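## Task

Rotate the yellow die until its 3 faces up and the white die until its 4 faces up, then get both completely onto the mat, each lying flat when you finish; the remaining die has to end up entirely outside the mat.

## Robot and tools

Robot: two UR7e-type arms, left_arm and right_arm, each ending in a two-finger parallel gripper. Calibrated base positions in the scene frame: left_arm (+0.025, +0.403, +0.136) m, right_arm (-0.062, -0.448, +0.136) m. Mounting plates and a metal frame behind the arms count as part of each arm for the anti-collision check; a camera stand also sits behind them.

Frame: scene frame, origin at table-top height midway between the nominal bases, +x points out over the table, +z up, left_arm on the +y side (arm names do not match image left/right). All reported poses, velocities and offset axes use it.

Gripper geometry: fingers point along the gripper's +z and close along its x. end_effector_position is the point between the pads; fingertips extend 6.8 mm past it, the housing (65 x 30 mm) starts 28 mm behind it. A camera block on a post sticks out roughly 14 cm toward the gripper's -y. It can only hold items about 22 to 28 mm across. Shut is binary: any value above 0.01 closes with full force, 0.01 or less opens; it starts open and reports nothing about what it holds. To keep a gripper's state, resend the same shut value, since 0 is itself an open command.

execute_actions(actions, cameras): actions is a list of actions; each action is a table of up to 15 rows, one row per 1/30 s step, a short table repeating its final row. Every row has 14 numbers in [-1, 1]: left dx, dy, dz, rx, ry, rz, left shut, then the same seven for the right arm. dx..rz are offsets, not poses, measured from that arm's Hand target at the beginning of the action (every row from that same start, not cumulative). Scale: 1.0 equals 0.6 m or 180 degrees; rx, ry, rz form one rotation vector turning about the gripper position. Sending all six zeros re-commands the current Hand target. Commanded orientation is clipped to within 32 degrees of the measured one per step. cameras: list of names, ["all"], or []; images come only with an empty actions list or when requested.

move(target, speed, blend, stop_force, zero, blocking, cameras): target is one 14-number row or a list of up to 15 rows with the same layout; every row is an offset from the Hand targets at the move's start, not from the previous row. Paths are straight, end together, last at least 0.5 s and are cut off after 10 s. speed: m/s, 0.002 to 3.6, default 0.25 (rotation up to twice that in rad/s), one value or one per target. blend: corner rounding radius in m per target, 0 meaning stop at each. stop_force: newtons, 3 to 120, ends an arm's path when its wrist sensor feels that much push against the motion; unreliable if the gripper rotates, and omit it when lifting away from something you press on. zero: true re-zeros the sensor before the move. blocking=false returns after about 0.5 s while motion continues (not allowed with stop_force). Paths do not avoid obstacles; avoid routing close past an arm's own base. The result adds a move: line, e.g. done, off_target, moving, held or fault, plus limits=paced (pose clipped) or limits=held (steps withheld).

wait(seconds 0 to 10): lets time pass holding commands. stop(): brakes a running move. zoom_image(camera, region=[x0, y0, x1, y1] pixels, at most 504 by 504) magnifies the newest image of that camera. zero_wrist_force(arm: left_arm or right_arm) tares the wrist sensor. read_manual(section="licences") shows licence text only. finished_scene(scene = current scene number) ends the scene irrevocably; the goal must hold with the robot let go.

Cameras: cam_head_left, cam_head_right, cam_high, cam_low, cam_left_wrist, cam_right_wrist, all 672x504; calibration matrices are supplied, slightly uncertain.

Result lines: per arm end_effector_position (m), end_effector_quat_wxyz, velocities (omitted when joint velocities read within noise), Hand target (last commanded pose; next offsets count from it, and the gripper may rest slightly short of it, so send the missing distance), Tool commands, joint positions and torques (whole drive output, noisy), Wrist force and Wrist torque in the gripper's own axes plus a peak line, and some intermediate positions for execute_actions. Printed positions can be a few cm off. Motion lags commands by about 0.09 s or 0.17 to 0.22 s and fast motions overshoot.

Avoid: arm stops from contact torque (shoulder and elbow 130 N m, wrist joints 24.3 N m) or net outside force near 150 N (plus or minus 25), which freeze the arm 10 s; pressing stiffly past a firm contact; contact or gripping between the two arms; fast impacts; letting dice drop from height or releasing them while moving; anything leaving the table, which fails the task. Motors heat when holding loads, stretched out or pushing at unreachable poses: MOTOR HOT appears at 70 °C, and at 85 °C the arm brakes for 30 to 60 s. Loose objects may occasionally be nudged by outside pushes.

Each tool is called after "Emit:" as name([rows], argument=value, ...), one row to a line, values as JSON.

## Session

Emit:
execute_actions(actions=[])

Scene clock: 0.00 s.
left_arm: end_effector_position=(+0.6576, +0.2727, +0.2180) end_effector_quat_wxyz=(+0.051, +0.920, -0.386, -0.044) | right_arm: end_effector_position=(+0.0257, +0.0316, +0.2333) end_effector_quat_wxyz=(-0.108, -0.041, +0.993, +0.017)
Joint positions: left_arm=[-0.371 -0.978 1.61 4.17 -1.67 1.99] | right_arm=[4.741 -1.83 -2.141 -0.714 1.788 -0.071]
Joint velocities: within noise
Joint torques (N m): no reading
Wrist force (N): no reading
Wrist torque (N m): no reading
Wrist force, peak (N): no reading
Hand target: left_arm +0.6576, +0.2727, +0.2180; +0.051, +0.920, -0.386, -0.044 | right_arm +0.0257, +0.0316, +0.2333; -0.108, -0.041, +0.993, +0.017
Tool commands: left_gripper/shut=+0.0 right_gripper/shut=+0.0

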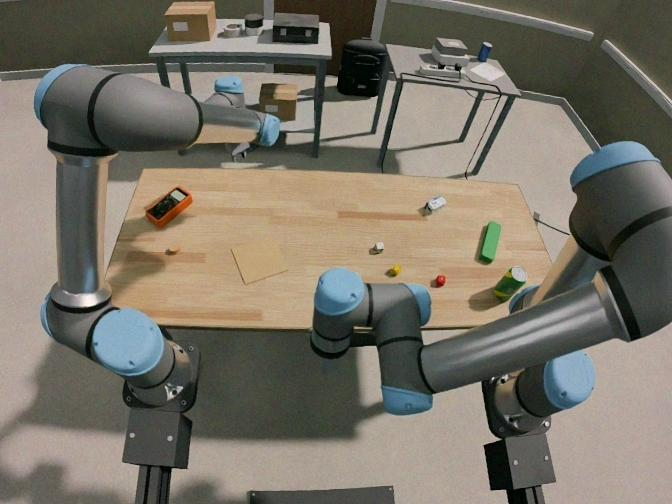

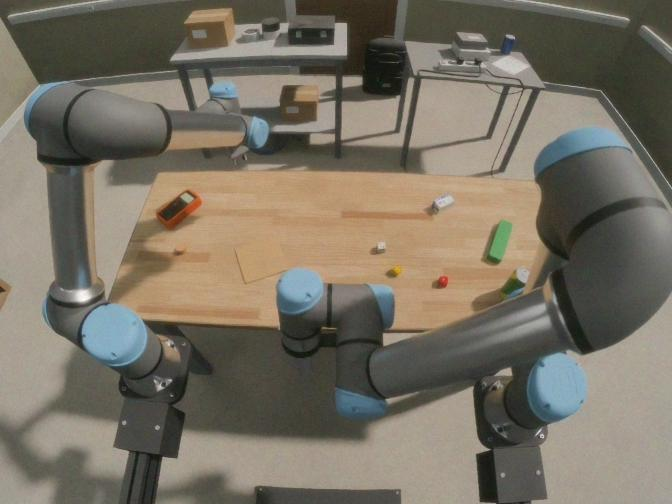

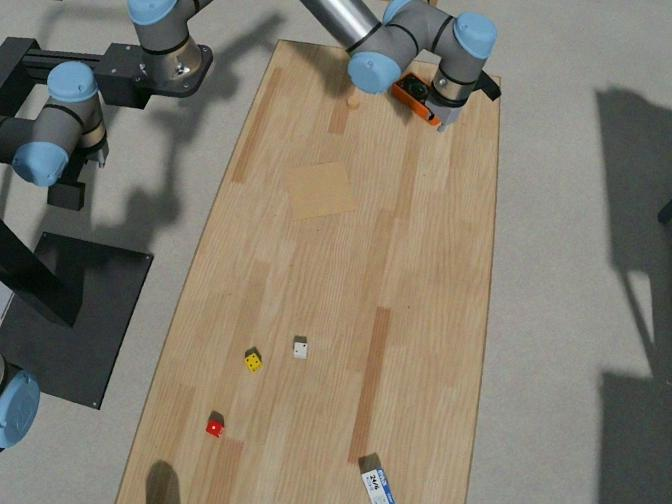

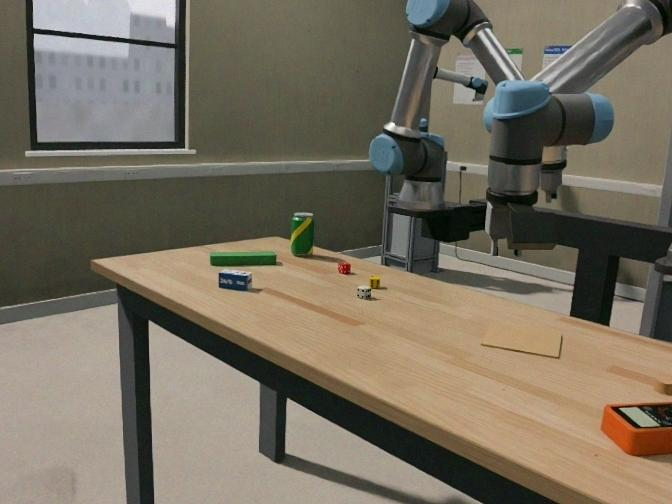

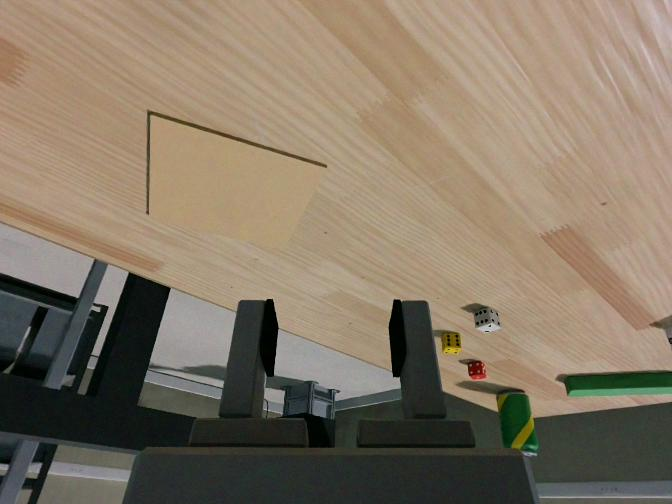

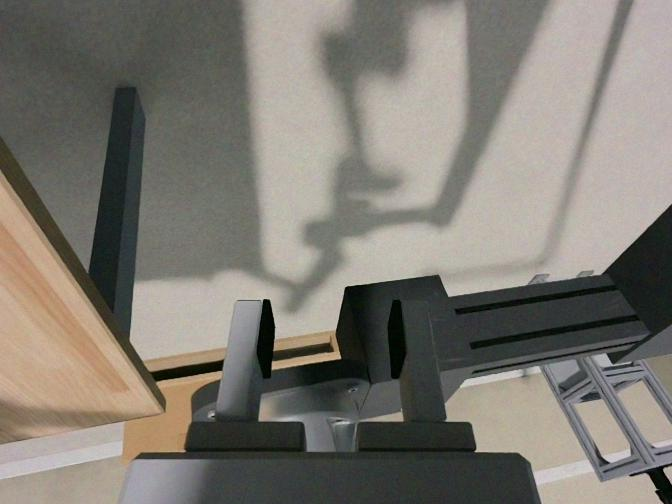

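Emit:
zoom_image(camera="cam_high", region=[190, 320, 330, 445])

Emit:
zoom_image(camera="cam_low", region=[320, 250, 400, 310])

Emit:
zoom_image(camera="cam_left_wrist", region=[420, 290, 520, 390])

Emit:
zoom_image(camera="cam_head_right", region=[360, 230, 460, 300])

Emit:
zoom_image(camera="cam_head_left", region=[360, 230, 460, 300])

Scaled by 3.600 from the camera's 672x504 image, which has a finer 960x720 frame.

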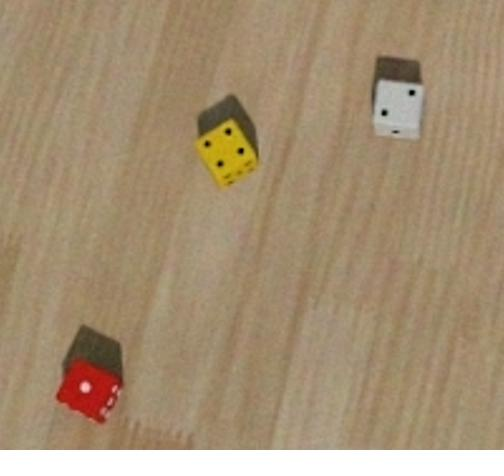

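Scaled by 6.300 from the camera's 672x504 image, which has a finer 960x720 frame.

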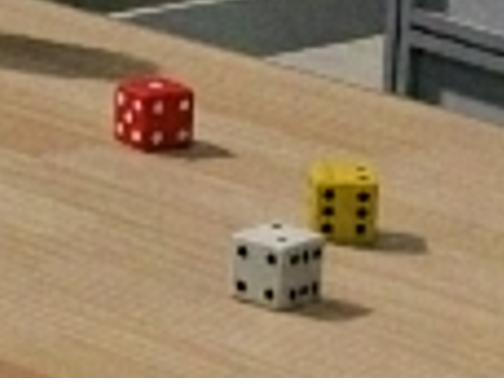

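Scaled by 5.040 from the camera's 672x504 image, which has a finer 960x720 frame.

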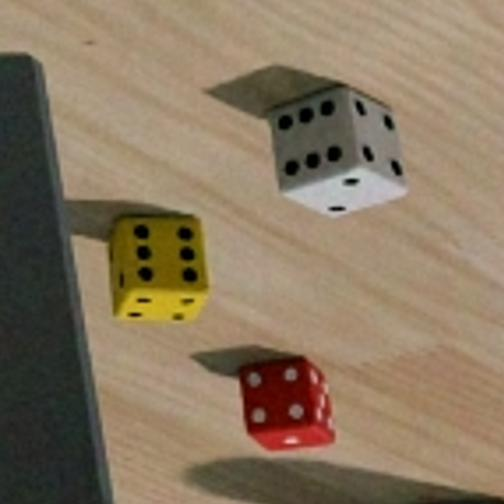

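Scaled by 5.040 from the camera's 672x504 image, which has a finer 960x720 frame.

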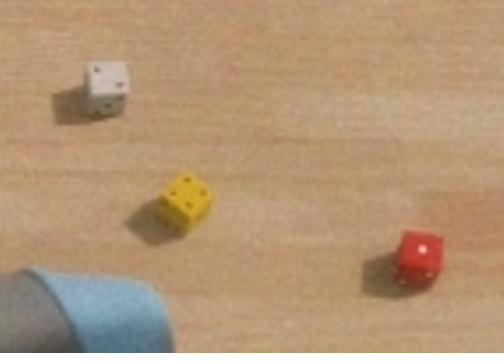

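Scaled by 5.040 from the camera's 672x504 image, which has a finer 960x720 frame.

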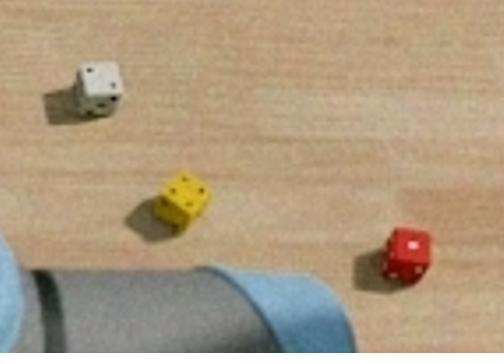

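Emit:
move(target=[-0.261, -0.696, -0.163, 0.0032, -0.0439, -0.2468, 0, 0, 0, 0, 0, 0, 0, 0], speed=0.35, cameras=["cam_left_wrist", "cam_high", "cam_low"])

Scene clock: 343.70 s.
left_arm: end_effector_position=(+0.5010, -0.1447, +0.1202) end_effector_quat_wxyz=(+0.000, +0.707, -0.707, +0.000) | right_arm: end_effector_position=(+0.0257, +0.0316, +0.2333) end_effector_quat_wxyz=(-0.108, -0.041, +0.993, +0.017)
Joint positions: left_arm=[-1.03 -0.713 1.444 3.981 -1.57 2.102] | right_arm=[4.741 -1.83 -2.141 -0.714 1.788 -0.071]
Joint torques (N m): left_arm=[-6.26 -50.87 -26.57 -4.64 -1.04 -1.28] | right_arm=[-0.65 25.47 14.56 1.93 0.14 0.19]
Wrist force (N): left_arm=[-0.4 -0.2 0.3] | right_arm=[-0.1 0.2 0.2]
Wrist torque (N m): left_arm=[-0.01 0.04 0.12] | right_arm=[0.02 0.00 -0.01]
Wrist force, peak (N): left_arm=[-1.1 -2.8 -0.4] | right_arm=[0.2 0.2 0.8]
Hand target: left_arm +0.5010, -0.1449, +0.1202; +0.000, +0.707, -0.707, +0.000 | right_arm +0.0257, +0.0316, +0.2333; -0.108, -0.041, +0.993, +0.017
Off the commanded pose: left_arm 0.000 m, 0 deg | right_arm 0.000 m, 0 deg.
move: done
camera_calibration:
cam_left_wrist: T_world_to_cam=[[0.0114734, -0.999924, -0.00456757, -0.148379], [-0.659243, -0.0109988, 0.751849, 0.262035], [-0.751842, -0.00561517, -0.659319, 0.55075], [0, 0, 0, 1]] pos_world=[0.588525, -0.142393, 0.165432]
Images, in order (width x height): cam_high 672x504, cam_low 672x504, cam_left_wrist 672x504.

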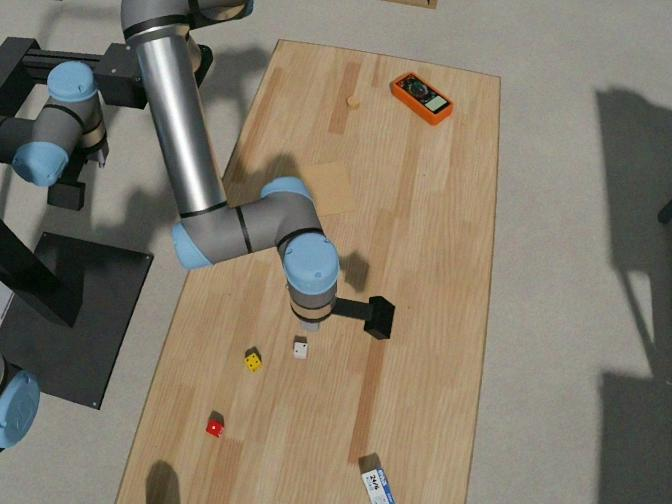

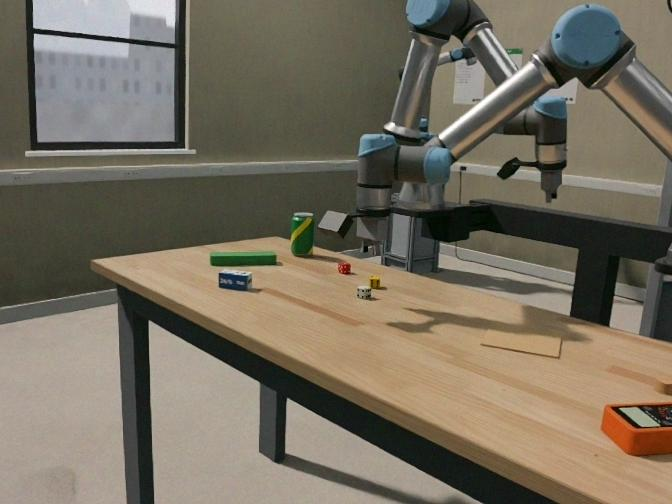

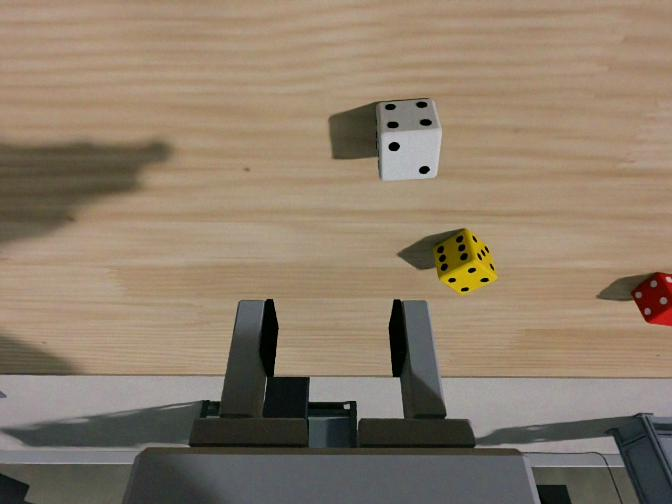

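Emit:
zoom_image(camera="cam_left_wrist", region=[360, 80, 520, 310])

Scaled by 2.191 from the camera's 672x504 image, which has a finer 960x720 frame.

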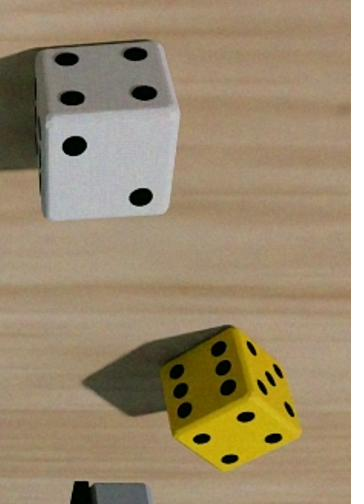

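Emit:
move(target=[-0.0187, -0.0455, -0.092, -0.0063, 0.1110, 0.0357, 0, 0, 0, 0, 0, 0, 0, 0], speed=0.2, cameras=["cam_left_wrist"])

Emit:
zoom_image(camera="cam_left_wrist", region=[200, 160, 480, 370])

Scene clock: 405.50 s.
left_arm: end_effector_position=(+0.4898, -0.1721, +0.0649) end_effector_quat_wxyz=(+0.129, +0.735, -0.656, -0.115) | right_arm: end_effector_position=(+0.0257, +0.0316, +0.2333) end_effector_quat_wxyz=(-0.108, -0.041, +0.993, +0.017)
Joint positions: left_arm=[-0.982 -0.534 1.23 4.179 -1.88 2.063] | right_arm=[4.741 -1.83 -2.141 -0.714 1.788 -0.071]
Joint torques (N m): left_arm=[-7.13 -64.23 -20.49 -3.17 -1.46 2.26] | right_arm=[-0.24 25.92 14.8 1.97 0.11 0.09]
Wrist force (N): left_arm=[-0.2 -0.7 0.1] | right_arm=[0.1 -0.2 0.3]
Wrist torque (N m): left_arm=[-0.05 0.02 0.08] | right_arm=[-0.01 -0.01 0.00]
Wrist force, peak (N): left_arm=[-0.1 -1.1 1.0] | right_arm=[-0.4 0.1 0.5]
Hand target: left_arm +0.4898, -0.1722, +0.0650; +0.129, +0.735, -0.656, -0.115 | right_arm +0.0257, +0.0316, +0.2333; -0.108, -0.041, +0.993, +0.017
Off the commanded pose: left_arm 0.000 m, 0 deg | right_arm 0.000 m, 0 deg.
move: done
camera_calibration:
cam_left_wrist: T_world_to_cam=[[0.122153, -0.992479, -0.00805875, -0.228518], [-0.359026, -0.0517554, 0.931891, 0.130121], [-0.925299, -0.11094, -0.362648, 0.553374], [0, 0, 0, 1]] pos_world=[0.586668, -0.158674, 0.07758]
Images, in order (width x height): cam_left_wrist 672x504.

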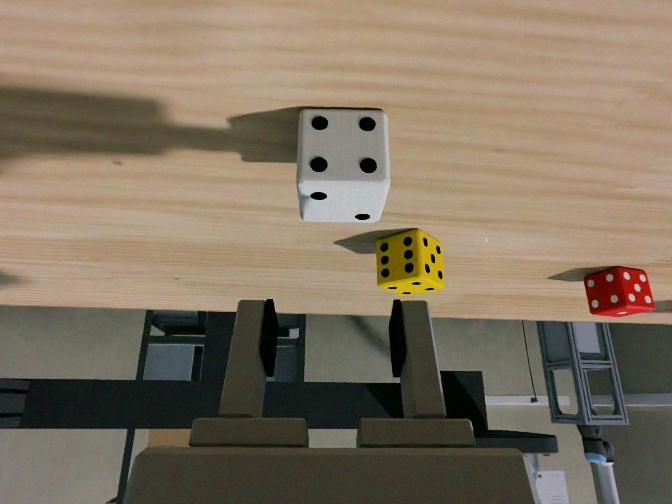

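Scaled by 1.800 from the camera's 672x504 image, which has a finer 960x720 frame.

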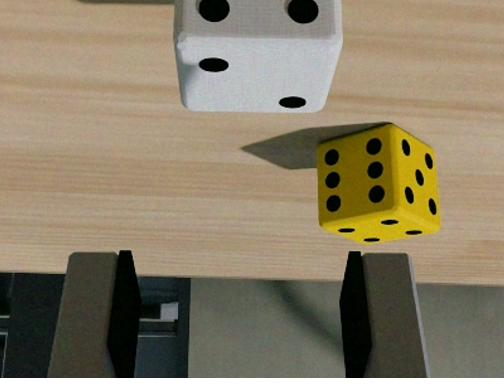

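Emit:
move([
  [0.0004, -0.0038, -0.03, 0, 0, 0, 0, 0, 0, 0, 0, 0, 0, 0],
  [0.0004, -0.0038, -0.1017, 0, 0, 0, 0, 0, 0, 0, 0, 0, 0, 0],
], speed=[0.05, 0.025], stop_force=6, cameras=["cam_left_wrist", "cam_low"])

Scene clock: 439.73 s.
left_arm: end_effector_position=(+0.4900, -0.1744, +0.0099) end_effector_quat_wxyz=(+0.129, +0.735, -0.656, -0.115) | right_arm: end_effector_position=(+0.0257, +0.0316, +0.2333) end_effector_quat_wxyz=(-0.108, -0.041, +0.993, +0.017)
Joint positions: left_arm=[-0.983 -0.439 1.2 4.113 -1.881 2.061] | right_arm=[4.741 -1.83 -2.141 -0.714 1.788 -0.071]
Joint torques (N m): left_arm=[-6.1 -72.79 -11.29 -4.66 0.48 1.11] | right_arm=[-0.35 25.46 14.98 2.05 0.1 0.29]
Wrist force (N): left_arm=[-0.1 -0.6 0.2] | right_arm=[0.0 0.1 0.0]
Wrist torque (N m): left_arm=[-0.04 0.00 0.12] | right_arm=[0.00 0.01 0.00]
Wrist force, peak (N): left_arm=[-6.3 16.5 -32.5] | right_arm=[0.1 0.4 0.5]
Hand target: left_arm +0.4900, -0.1745, +0.0099; +0.129, +0.735, -0.656, -0.115 (not the last commanded pose) | right_arm +0.0257, +0.0316, +0.2333; -0.108, -0.041, +0.993, +0.017
Off the commanded pose: left_arm 0.006 m, 0 deg | right_arm 0.000 m, 0 deg.
move: contact (left_arm); path passed 1 of 2 targets
camera_calibration:
cam_left_wrist: T_world_to_cam=[[0.122115, -0.992484, -0.00799248, -0.231348], [-0.35883, -0.0516555, 0.931973, 0.181221], [-0.925381, -0.11094, -0.362441, 0.53339], [0, 0, 0, 1]] pos_world=[0.586868, -0.161074, 0.0225803]
Images, in order (width x height): cam_low 672x504, cam_left_wrist 672x504.

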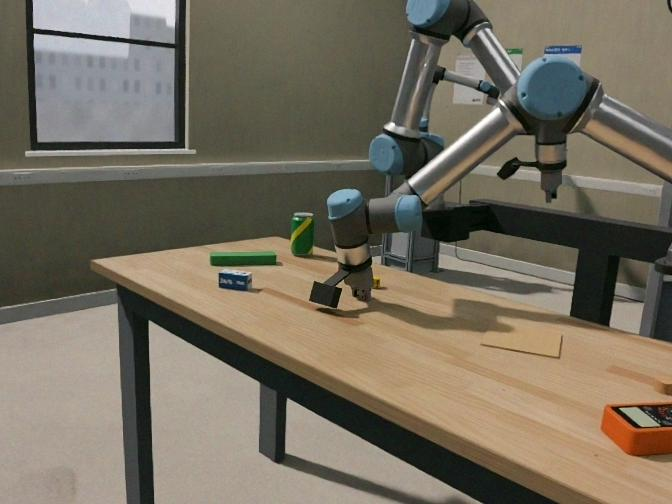

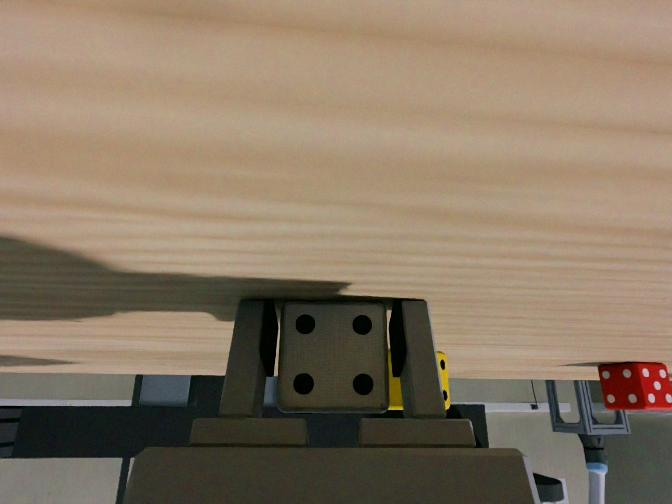

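Emit:
zoom_image(camera="cam_left_wrist", region=[210, 280, 460, 430])

Emit:
zoom_image(camera="cam_low", region=[290, 240, 420, 330])

Scaled by 2.016 from the camera's 672x504 image, which has a finer 960x720 frame.

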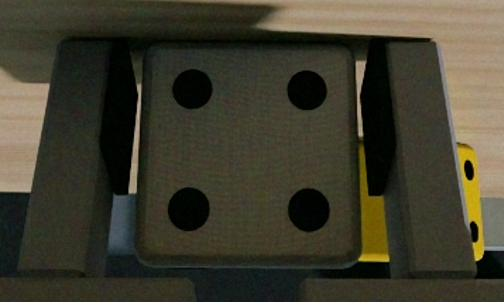

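Scaled by 3.877 from the camera's 672x504 image, which has a finer 960x720 frame.

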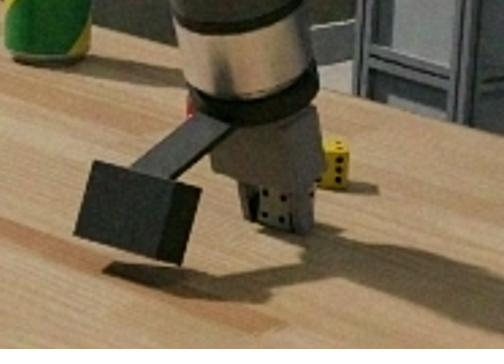

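Emit:
move([
  [-0.0067, -0.0008, 0.0075, 0, 0, 0, 0, 0, 0, 0, 0, 0, 0, 0],
  [-0.0067, -0.0008, 0.0075, 0, 0, 0, 1, 0, 0, 0, 0, 0, 0, 0],
  [-0.0067, -0.0008, 0.0275, 0, 0, 0, 1, 0, 0, 0, 0, 0, 0, 0],
  [-0.0067, -0.0008, 0.1242, 0, 0, 0, 1, 0, 0, 0, 0, 0, 0, 0],
], speed=[0.05, 0.05, 0.05, 0.15], blend=[0, 0, 0.005, 0], cameras=["cam_left_wrist", "cam_low"])

Emit:
zoom_image(camera="cam_left_wrist", region=[210, 280, 460, 430])

Emit:
zoom_image(camera="cam_low", region=[290, 200, 420, 330])

Scene clock: 508.60 s.
left_arm: end_effector_position=(+0.4860, -0.1749, +0.0844) end_effector_quat_wxyz=(+0.129, +0.735, -0.656, -0.115) | right_arm: end_effector_position=(+0.0257, +0.0316, +0.2333) end_effector_quat_wxyz=(-0.108, -0.041, +0.993, +0.017)
Joint positions: left_arm=[-0.988 -0.566 1.235 4.203 -1.882 2.056] | right_arm=[4.741 -1.83 -2.141 -0.714 1.788 -0.071]
Joint torques (N m): left_arm=[1.65 -56.68 -24.15 -2.98 0.51 1.56] | right_arm=[-1.43 25.5 14.73 2 0.06 0.06]
Wrist force (N): left_arm=[0.0 -0.5 0.3] | right_arm=[0.0 0.1 0.3]
Wrist torque (N m): left_arm=[-0.03 0.00 0.12] | right_arm=[0.01 0.01 0.00]
Wrist force, peak (N): left_arm=[0.0 1.7 -2.0] | right_arm=[0.2 0.3 0.4]
Hand target: left_arm +0.4860, -0.1749, +0.0844; +0.129, +0.735, -0.656, -0.115 | right_arm +0.0257, +0.0316, +0.2333; -0.108, -0.041, +0.993, +0.017
Off the commanded pose: left_arm 0.000 m, 0 deg | right_arm 0.000 m, 0 deg.
move: done
camera_calibration:
cam_left_wrist: T_world_to_cam=[[0.122115, -0.992484, -0.00799248, -0.23065], [-0.35883, -0.0516555, 0.931973, 0.11039], [-0.925381, -0.11094, -0.362441, 0.556518], [0, 0, 0, 1]] pos_world=[0.582768, -0.161474, 0.0969803]
Images, in order (width x height): cam_low 672x504, cam_left_wrist 672x504.

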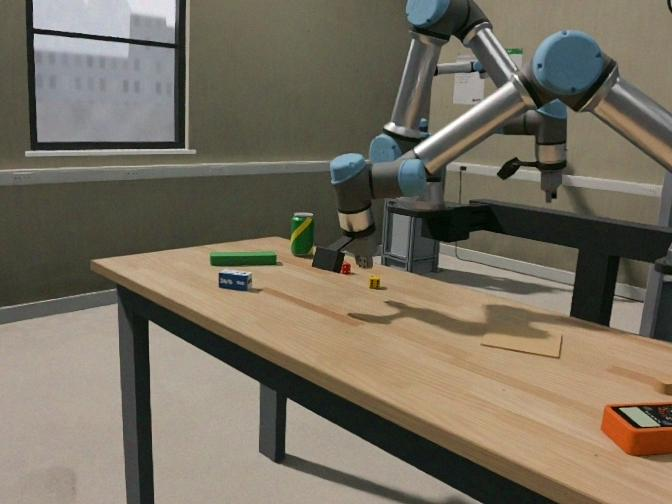

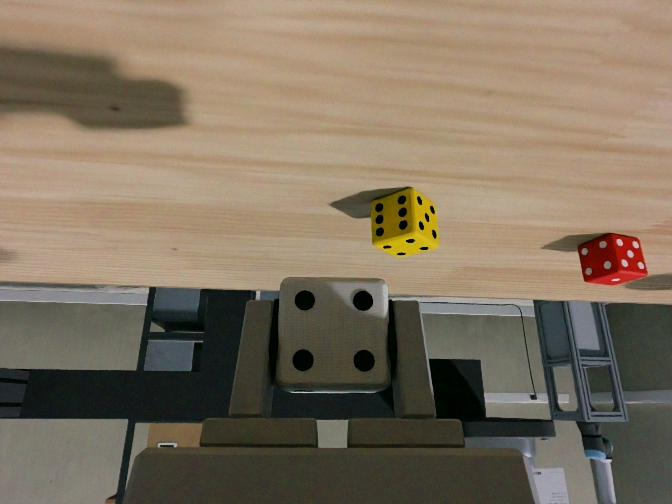

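Scaled by 2.016 from the camera's 672x504 image, which has a finer 960x720 frame.

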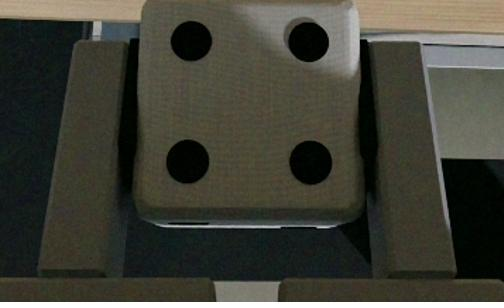

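Scaled by 3.877 from the camera's 672x504 image, which has a finer 960x720 frame.

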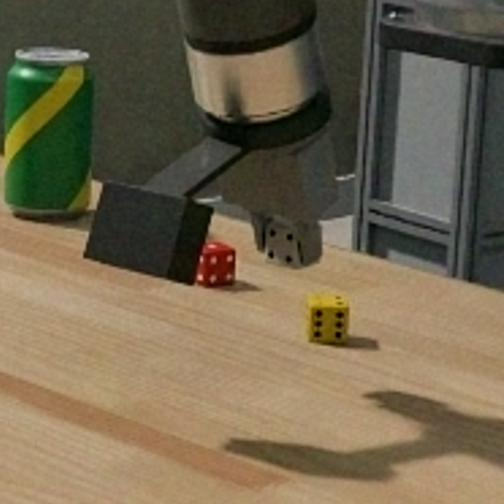

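Emit:
move([
  [-0.0267, 0.2915, 0.1927, 0.1197, -0.1954, 0.2660, 1, 0, 0, 0, 0, 0, 0, 0],
  [-0.0978, 0.6877, 0.026, 0.4613, -0.2689, 0.4669, 1, 0, 0, 0, 0, 0, 0, 0],
], speed=0.35, blend=[0.06, 0], cameras=["cam_left_wrist", "cam_high", "cam_low"])

Emit:
zoom_image(camera="cam_low", region=[420, 240, 600, 380])

Scene clock: 560.30 s.
left_arm: end_effector_position=(+0.4273, +0.2376, +0.1000) end_effector_quat_wxyz=(-0.527, +0.826, +0.168, -0.108) | right_arm: end_effector_position=(+0.0257, +0.0316, +0.2333) end_effector_quat_wxyz=(-0.108, -0.041, +0.993, +0.017)
Joint positions: left_arm=[-0.831 -0.789 1.782 4.834 -1.275 0.143] | right_arm=[4.741 -1.83 -2.141 -0.714 1.788 -0.071]
Joint torques (N m): left_arm=[5.4 -51.54 -4.18 -0.25 0.88 -1.28] | right_arm=[0.18 26.3 13.98 2.17 0.17 0.26]
Wrist force (N): left_arm=[-0.4 1.4 -0.2] | right_arm=[-0.1 0.1 0.1]
Wrist torque (N m): left_arm=[0.16 0.07 -0.02] | right_arm=[0.00 0.00 0.00]
Wrist force, peak (N): left_arm=[0.0 1.9 0.9] | right_arm=[0.2 0.4 0.5]
Hand target: left_arm +0.4273, +0.2377, +0.1000; -0.527, +0.826, +0.168, -0.108 | right_arm +0.0257, +0.0316, +0.2333; -0.108, -0.041, +0.993, +0.017
Off the commanded pose: left_arm 0.000 m, 0 deg | right_arm 0.000 m, 0 deg.
move: done
camera_calibration:
cam_left_wrist: T_world_to_cam=[[0.916949, 0.398922, 0.00810176, -0.485904], [0.385083, -0.879459, -0.279756, 0.0960597], [-0.104476, 0.259642, -0.960037, 0.174671], [0, 0, 0, 1]] pos_world=[0.426807, 0.232966, 0.1985]
Images, in order (width x height): cam_high 672x504, cam_low 672x504, cam_left_wrist 672x504.

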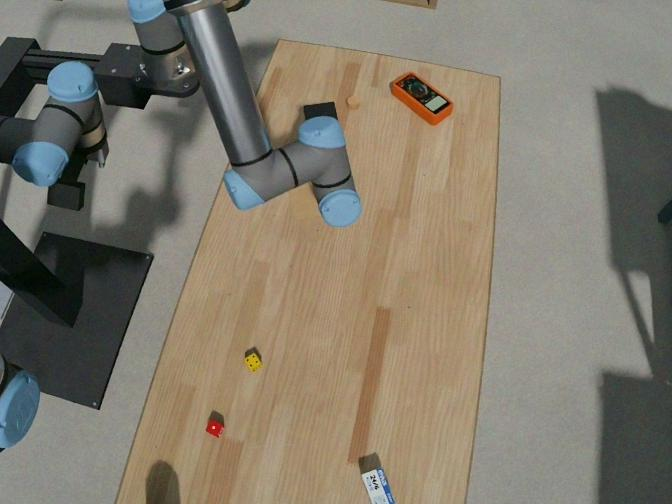

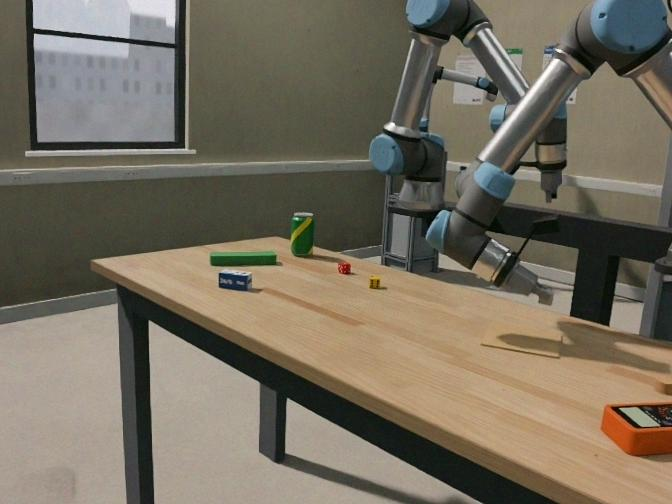

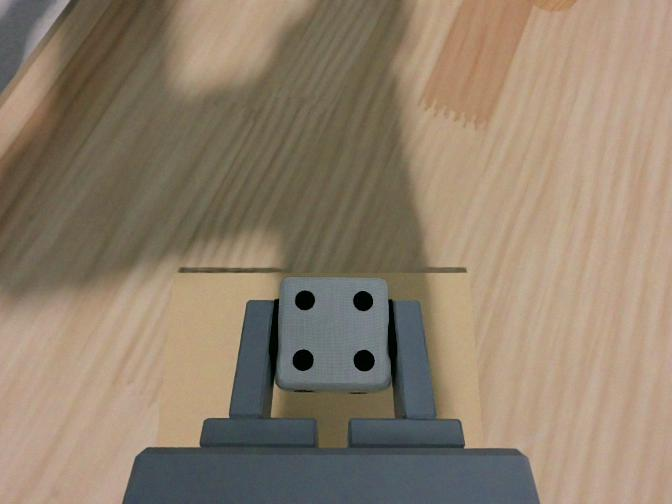

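Scaled by 2.800 from the camera's 672x504 image, which has a finer 960x720 frame.

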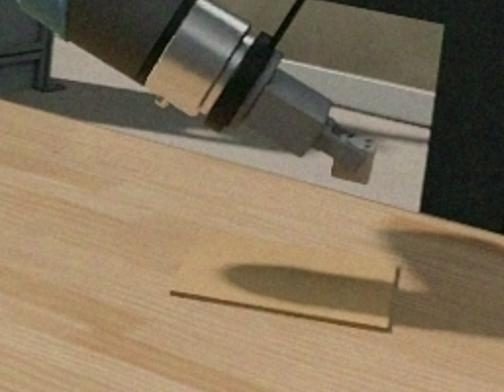

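Emit:
move([
  [0, 0, -0.1083, 0, 0, 0, 1, 0, 0, 0, 0, 0, 0, 0],
  [0, 0, -0.1533, 0, 0, 0, 1, 0, 0, 0, 0, 0, 0, 0],
], speed=[0.1, 0.012], stop_force=5, cameras=["cam_left_wrist", "cam_low"])

Emit:
zoom_image(camera="cam_low", region=[440, 270, 600, 380])

Scene clock: 589.50 s.
left_arm: end_effector_position=(+0.4273, +0.2377, +0.0228) end_effector_quat_wxyz=(-0.527, +0.826, +0.168, -0.108) | right_arm: end_effector_position=(+0.0257, +0.0316, +0.2333) end_effector_quat_wxyz=(-0.108, -0.041, +0.993, +0.017)
Joint positions: left_arm=[-0.831 -0.627 1.751 4.703 -1.275 0.143] | right_arm=[4.741 -1.83 -2.141 -0.714 1.788 -0.071]
Joint torques (N m): left_arm=[-3.01 -58.38 -1.72 1.59 0.4 0.99] | right_arm=[0.14 26.67 14.16 1.86 0.17 0.36]
Wrist force (N): left_arm=[-0.9 -2.8 -1.5] | right_arm=[-0.2 0.3 0.3]
Wrist torque (N m): left_arm=[0.10 0.06 -0.01] | right_arm=[0.02 0.01 0.00]
Wrist force, peak (N): left_arm=[-1.9 -17.0 -11.4] | right_arm=[0.1 0.1 0.6]
Hand target: left_arm +0.4273, +0.2377, +0.0228; -0.527, +0.826, +0.168, -0.108 (not the last commanded pose) | right_arm +0.0257, +0.0316, +0.2333; -0.108, -0.041, +0.993, +0.017
Off the commanded pose: left_arm 0.015 m, 0 deg | right_arm 0.000 m, 0 deg.
move: contact (left_arm); path passed 1 of 2 targets
camera_calibration:
cam_left_wrist: T_world_to_cam=[[0.916833, 0.399183, 0.00839815, -0.485325], [0.385384, -0.87925, -0.279998, 0.0742865], [-0.104386, 0.259948, -0.959964, 0.100341], [0, 0, 0, 1]] pos_world=[0.426808, 0.232966, 0.1212]
Images, in order (width x height): cam_low 672x504, cam_left_wrist 672x504.

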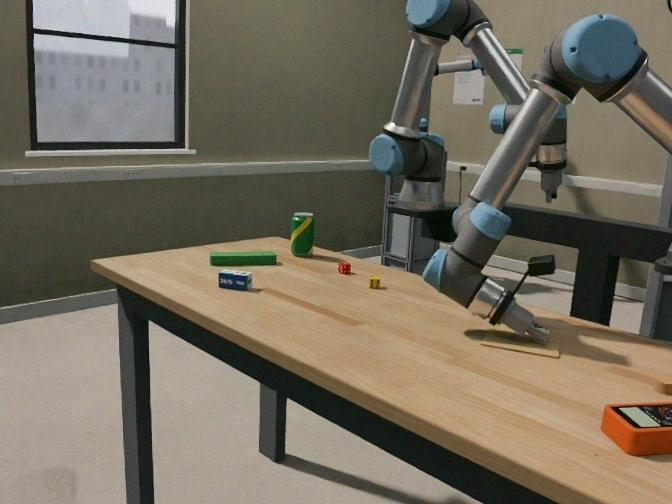

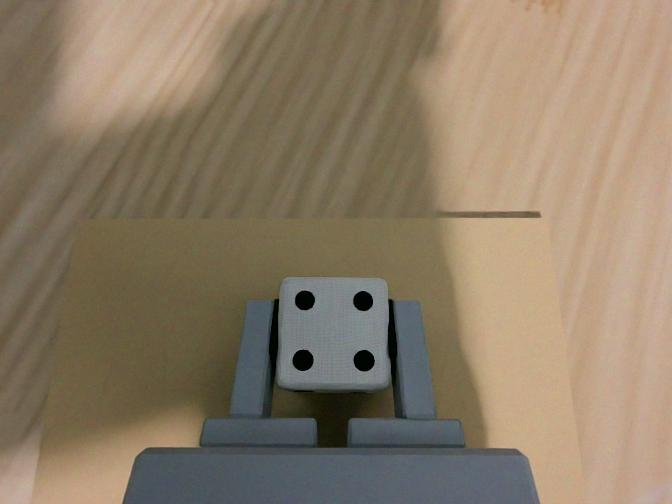

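Scaled by 3.150 from the camera's 672x504 image, which has a finer 960x720 frame.

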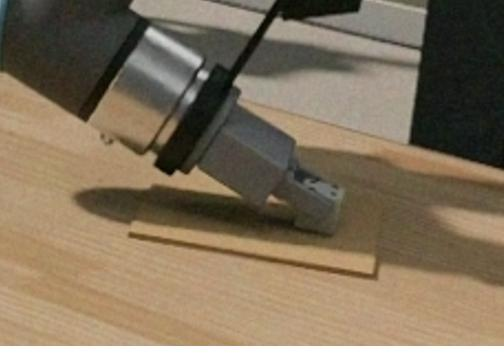

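Emit:
move([
  [0, 0, 0, 0, 0, 0, 0, 0, 0, 0, 0, 0, 0, 0],
  [0.0353, -0.0835, 0.0423, 0, 0, 0, 0, 0, 0, 0, 0, 0, 0, 0],
  [0.0212, -0.2295, 0.2953, -0.2175, -0.0502, -0.1065, 0, 0, 0, 0, 0, 0, 0, 0],
  [-0.0475, -0.7598, 0.087, -0.4873, 0.0815, -0.2898, 0, 0, 0, 0, 0, 0, 0, 0],
], speed=[0.05, 0.06, 0.3, 0.4], blend=[0, 0.01, 0.06, 0], cameras=["cam_left_wrist", "cam_low", "cam_high"])

Emit:
zoom_image(camera="cam_left_wrist", region=[260, 60, 460, 260])

Emit:
zoom_image(camera="cam_low", region=[440, 270, 600, 380])

Scene clock: 656.37 s.
left_arm: end_effector_position=(+0.3988, -0.2181, +0.0750) end_effector_quat_wxyz=(+0.161, +0.919, -0.353, -0.062) | right_arm: end_effector_position=(+0.0257, +0.0316, +0.2333) end_effector_quat_wxyz=(-0.108, -0.041, +0.993, +0.017)
Joint positions: left_arm=[-1.119 -0.619 1.496 3.698 -1.891 1.153] | right_arm=[4.741 -1.83 -2.141 -0.714 1.788 -0.071]
Joint torques (N m): left_arm=[6.15 -44.25 -24.71 -3.79 -1.67 1.08] | right_arm=[-0.16 26.46 13.7 2.1 0.07 0.25]
Wrist force (N): left_arm=[-0.3 -0.7 0.2] | right_arm=[0.0 0.2 0.3]
Wrist torque (N m): left_arm=[-0.04 0.02 0.11] | right_arm=[0.02 0.00 0.00]
Wrist force, peak (N): left_arm=[-1.3 -3.0 -1.6] | right_arm=[0.1 0.5 0.3]
Hand target: left_arm +0.3988, -0.2182, +0.0750; +0.161, +0.919, -0.353, -0.062 | right_arm +0.0257, +0.0316, +0.2333; -0.108, -0.041, +0.993, +0.017
Off the commanded pose: left_arm 0.000 m, 0 deg | right_arm 0.000 m, 0 deg.
move: done
camera_calibration:
cam_left_wrist: T_world_to_cam=[[0.749286, -0.662193, -0.00844476, -0.441037], [-0.234517, -0.277244, 0.931739, -0.0131448], [-0.619332, -0.696158, -0.363031, 0.218045], [0, 0, 0, 1]] pos_world=[0.462422, -0.143902, 0.0876802]
Images, in order (width x height): cam_high 672x504, cam_low 672x504, cam_left_wrist 672x504.

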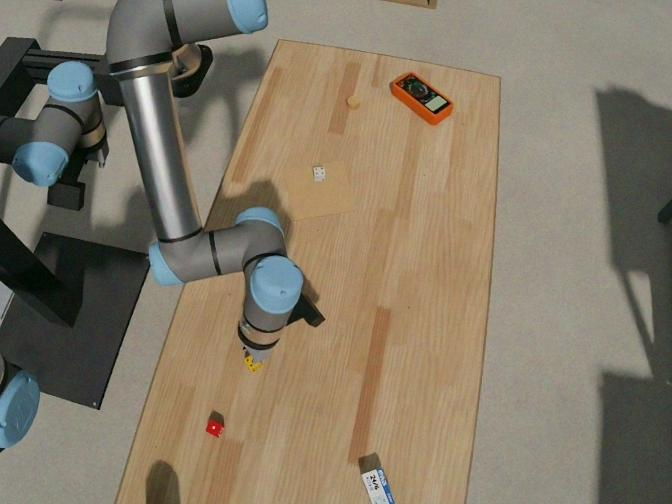

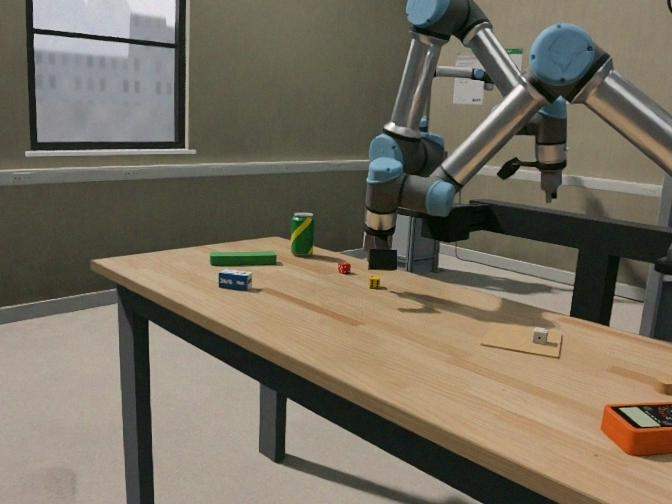

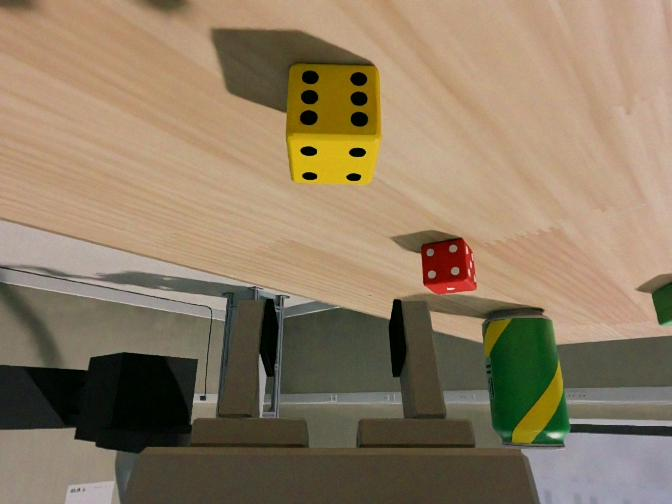

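Scaled by 2.520 from the camera's 672x504 image, which has a finer 960x720 frame.

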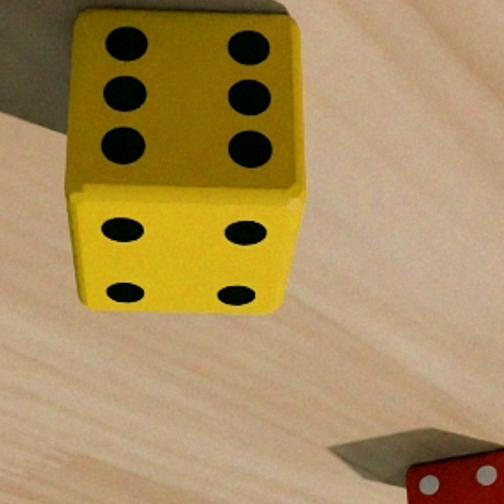

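Scaled by 3.150 from the camera's 672x504 image, which has a finer 960x720 frame.

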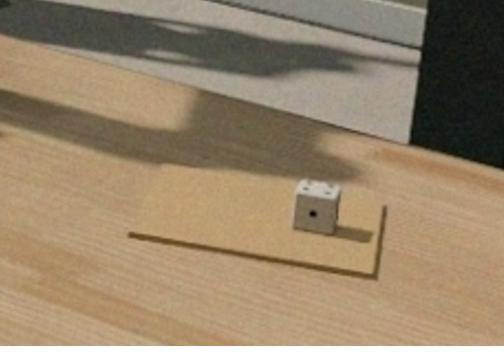

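Emit:
move([
  [0, 0, -0.1008, 0, 0, 0, 0, 0, 0, 0, 0, 0, 0, 0],
  [0, 0, -0.1008, 0, 0, 0, 1, 0, 0, 0, 0, 0, 0, 0],
  [0, 0, -0.0583, 0, 0, 0, 1, 0, 0, 0, 0, 0, 0, 0],
  [0.0353, 0.3137, 0.1917, 0.2000, -0.1019, 0.1597, 1, 0, 0, 0, 0, 0, 0, 0],
  [0.0857, 0.6528, 0.0083, 0.4873, -0.0816, 0.2898, 1, 0, 0, 0, 0, 0, 0, 0],
], speed=[0.07, 0.05, 0.06, 0.35, 0.35], blend=[0, 0, 0.01, 0.06, 0], cameras=["cam_left_wrist", "cam_low"])

Emit:
zoom_image(camera="cam_low", region=[440, 250, 600, 380])

Scene clock: 692.47 s.
left_arm: end_effector_position=(+0.4502, +0.1734, +0.0800) end_effector_quat_wxyz=(-0.527, +0.826, +0.168, -0.107) | right_arm: end_effector_position=(+0.0257, +0.0316, +0.2333) end_effector_quat_wxyz=(-0.108, -0.041, +0.993, +0.017)
Joint positions: left_arm=[-0.873 -0.67 1.585 4.917 -1.312 0.124] | right_arm=[4.741 -1.83 -2.141 -0.714 1.788 -0.071]
Joint torques (N m): left_arm=[5.29 -47.95 -7.97 1.28 -0.12 -0.86] | right_arm=[-0.04 26.53 15.26 1.97 0.02 0.34]
Wrist force (N): left_arm=[-0.2 1.8 -0.2] | right_arm=[0.0 0.2 0.1]
Wrist torque (N m): left_arm=[0.17 0.04 -0.03] | right_arm=[0.02 -0.01 -0.01]
Wrist force, peak (N): left_arm=[0.2 2.0 0.8] | right_arm=[-0.2 0.7 0.3]
Hand target: left_arm +0.4502, +0.1735, +0.0800; -0.527, +0.826, +0.168, -0.107 | right_arm +0.0257, +0.0316, +0.2333; -0.108, -0.041, +0.993, +0.017
Off the commanded pose: left_arm 0.000 m, 0 deg | right_arm 0.000 m, 0 deg.
move: done
camera_calibration:
cam_left_wrist: T_world_to_cam=[[0.916979, 0.398846, 0.00840593, -0.481145], [0.385092, -0.879463, -0.279729, 0.0250608], [-0.104176, 0.259743, -0.960042, 0.17431], [0, 0, 0, 1]] pos_world=[0.449708, 0.168667, 0.178399]
Images, in order (width x height): cam_low 672x504, cam_left_wrist 672x504.

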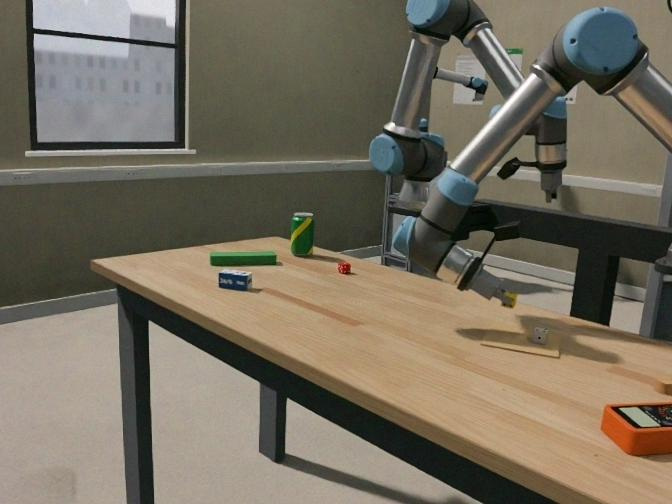

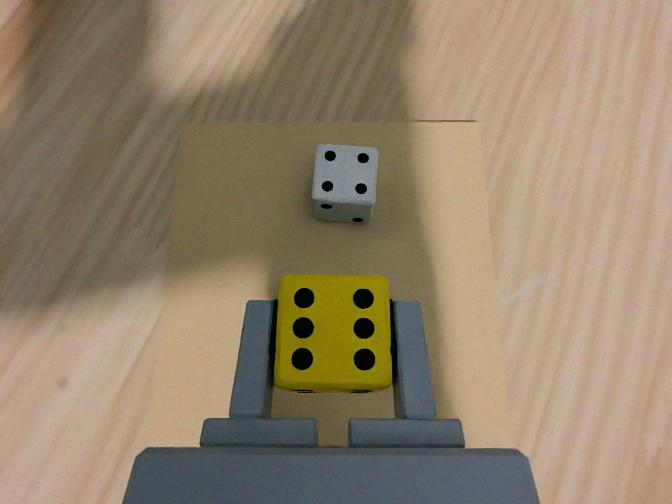

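Scaled by 3.150 from the camera's 672x504 image, which has a finer 960x720 frame.

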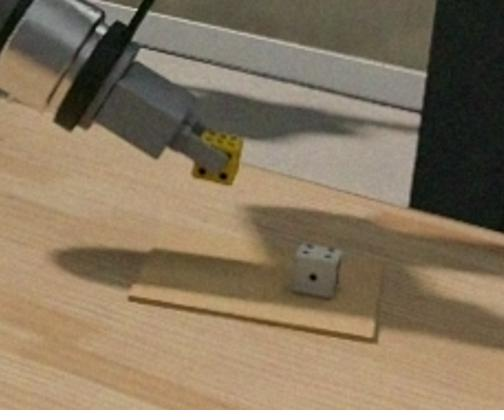

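Emit:
move([
  [0, 0, -0.075, 0, 0, 0, 1, 0, 0, 0, 0, 0, 0, 0],
  [0, 0, -0.12, 0, 0, 0, 1, 0, 0, 0, 0, 0, 0, 0],
], speed=[0.1, 0.012], stop_force=5)

Scene clock: 712.53 s.
left_arm: end_effector_position=(+0.4502, +0.1735, +0.0210) end_effector_quat_wxyz=(-0.527, +0.826, +0.168, -0.107) | right_arm: end_effector_position=(+0.0257, +0.0316, +0.2333) end_effector_quat_wxyz=(-0.108, -0.041, +0.993, +0.017)
Joint positions: left_arm=[-0.873 -0.557 1.558 4.83 -1.312 0.124] | right_arm=[4.741 -1.83 -2.141 -0.714 1.788 -0.071]
Joint torques (N m): left_arm=[1.49 -62.29 -3.98 1.6 -0.16 0.24] | right_arm=[0.14 27.56 14.54 2.04 0.03 0.28]
Wrist force (N): left_arm=[-0.9 -2.9 -1.8] | right_arm=[-0.2 0.2 -0.2]
Wrist torque (N m): left_arm=[0.13 0.08 -0.05] | right_arm=[0.01 0.02 -0.01]
Wrist force, peak (N): left_arm=[-1.6 -17.4 -12.2] | right_arm=[-0.3 -0.2 0.5]
Hand target: left_arm +0.4502, +0.1735, +0.0210; -0.527, +0.826, +0.168, -0.107 (not the last commanded pose) | right_arm +0.0257, +0.0316, +0.2333; -0.108, -0.041, +0.993, +0.017
Off the commanded pose: left_arm 0.013 m, 0 deg | right_arm 0.000 m, 0 deg.
move: contact (left_arm); path passed 1 of 2 targets

Emit:
move([
  [0, 0, 0, 0, 0, 0, 0, 0, 0, 0, 0, 0, 0, 0],
  [0.0295, -0.0695, 0.0352, 0, 0, 0, 0, 0, 0, 0, 0, 0, 0, 0],
  [0.0195, -0.046, 0.1317, -0.2045, -0.0868, 0, 0, 0, 0, 0, 0, 0, 0, 0],
  [-0.0023, 0.0057, 0.0902, -0.4347, -0.1845, 0, 0, 0, 0, 0, 0, 0, 0, 0],
], speed=[0.05, 0.06, 0.35, 0.35], blend=[0, 0.01, 0.03, 0], cameras=["cam_left_wrist", "cam_low"])

Emit:
zoom_image(camera="cam_left_wrist", region=[240, 60, 440, 260])

Scene clock: 726.13 s.
left_arm: end_effector_position=(+0.4489, +0.1769, +0.0751) end_effector_quat_wxyz=(+0.170, +0.965, +0.196, +0.034) | right_arm: end_effector_position=(+0.0257, +0.0316, +0.2333) end_effector_quat_wxyz=(-0.108, -0.041, +0.993, +0.017)
Joint positions: left_arm=[-0.698 -0.849 2.333 2.915 -1.724 0.438] | right_arm=[4.741 -1.83 -2.141 -0.714 1.788 -0.071]
Joint torques (N m): left_arm=[0.12 -35.41 -5.72 -5.05 -1.46 -1.99] | right_arm=[0.49 27.28 15.23 1.95 0.05 0.38]
Wrist force (N): left_arm=[0.1 -1.0 0.2] | right_arm=[0.3 0.1 0.0]
Wrist torque (N m): left_arm=[-0.08 -0.02 0.09] | right_arm=[0.01 -0.03 0.00]
Wrist force, peak (N): left_arm=[-1.1 -3.0 -2.0] | right_arm=[-0.3 0.4 0.4]
Hand target: left_arm +0.4488, +0.1769, +0.0751; +0.170, +0.965, +0.196, +0.034 | right_arm +0.0257, +0.0316, +0.2333; -0.108, -0.041, +0.993, +0.017
Off the commanded pose: left_arm 0.000 m, 0 deg | right_arm 0.000 m, 0 deg.
move: done
camera_calibration:
cam_left_wrist: T_world_to_cam=[[0.916828, 0.399198, -0.00816889, -0.479986], [0.1518, -0.329566, 0.931849, -0.0561808], [0.3693, -0.855586, -0.362753, 0.108473], [0, 0, 0, 1]] pos_world=[0.408534, 0.265902, 0.08778]
Images, in order (width x height): cam_low 672x504, cam_left_wrist 672x504.

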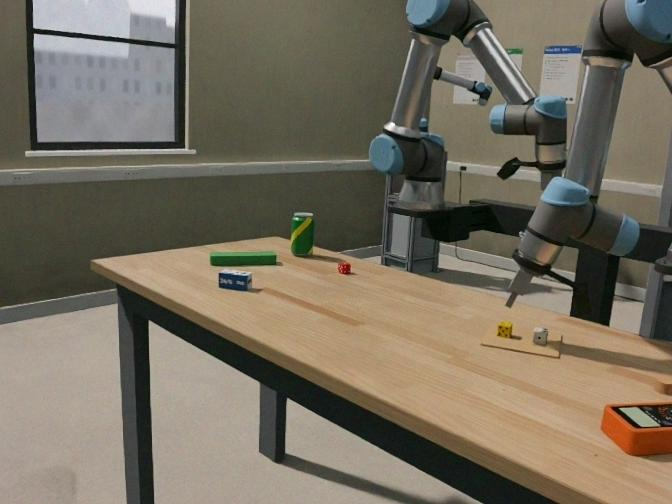

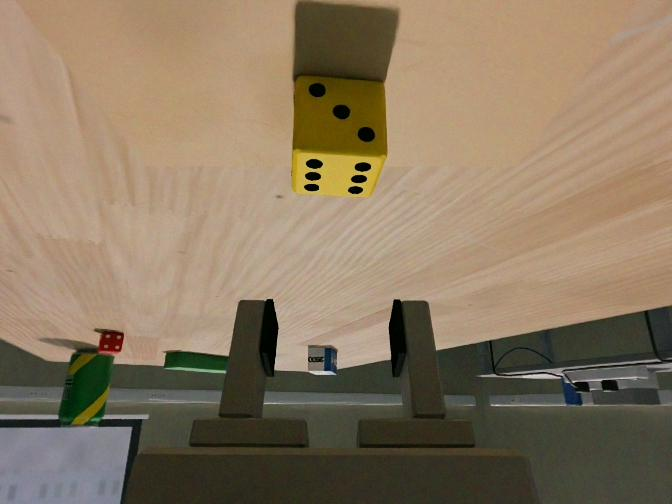

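Scaled by 2.520 from the camera's 672x504 image, which has a finer 960x720 frame.

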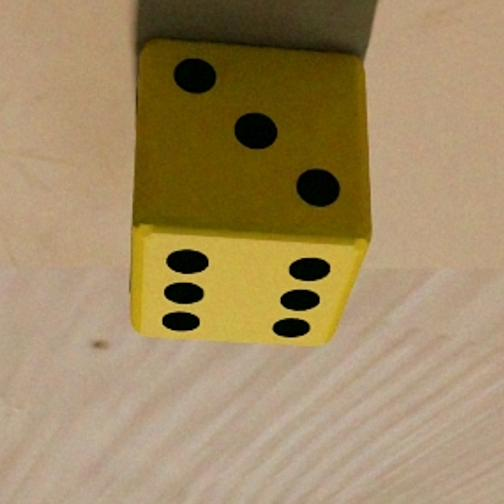

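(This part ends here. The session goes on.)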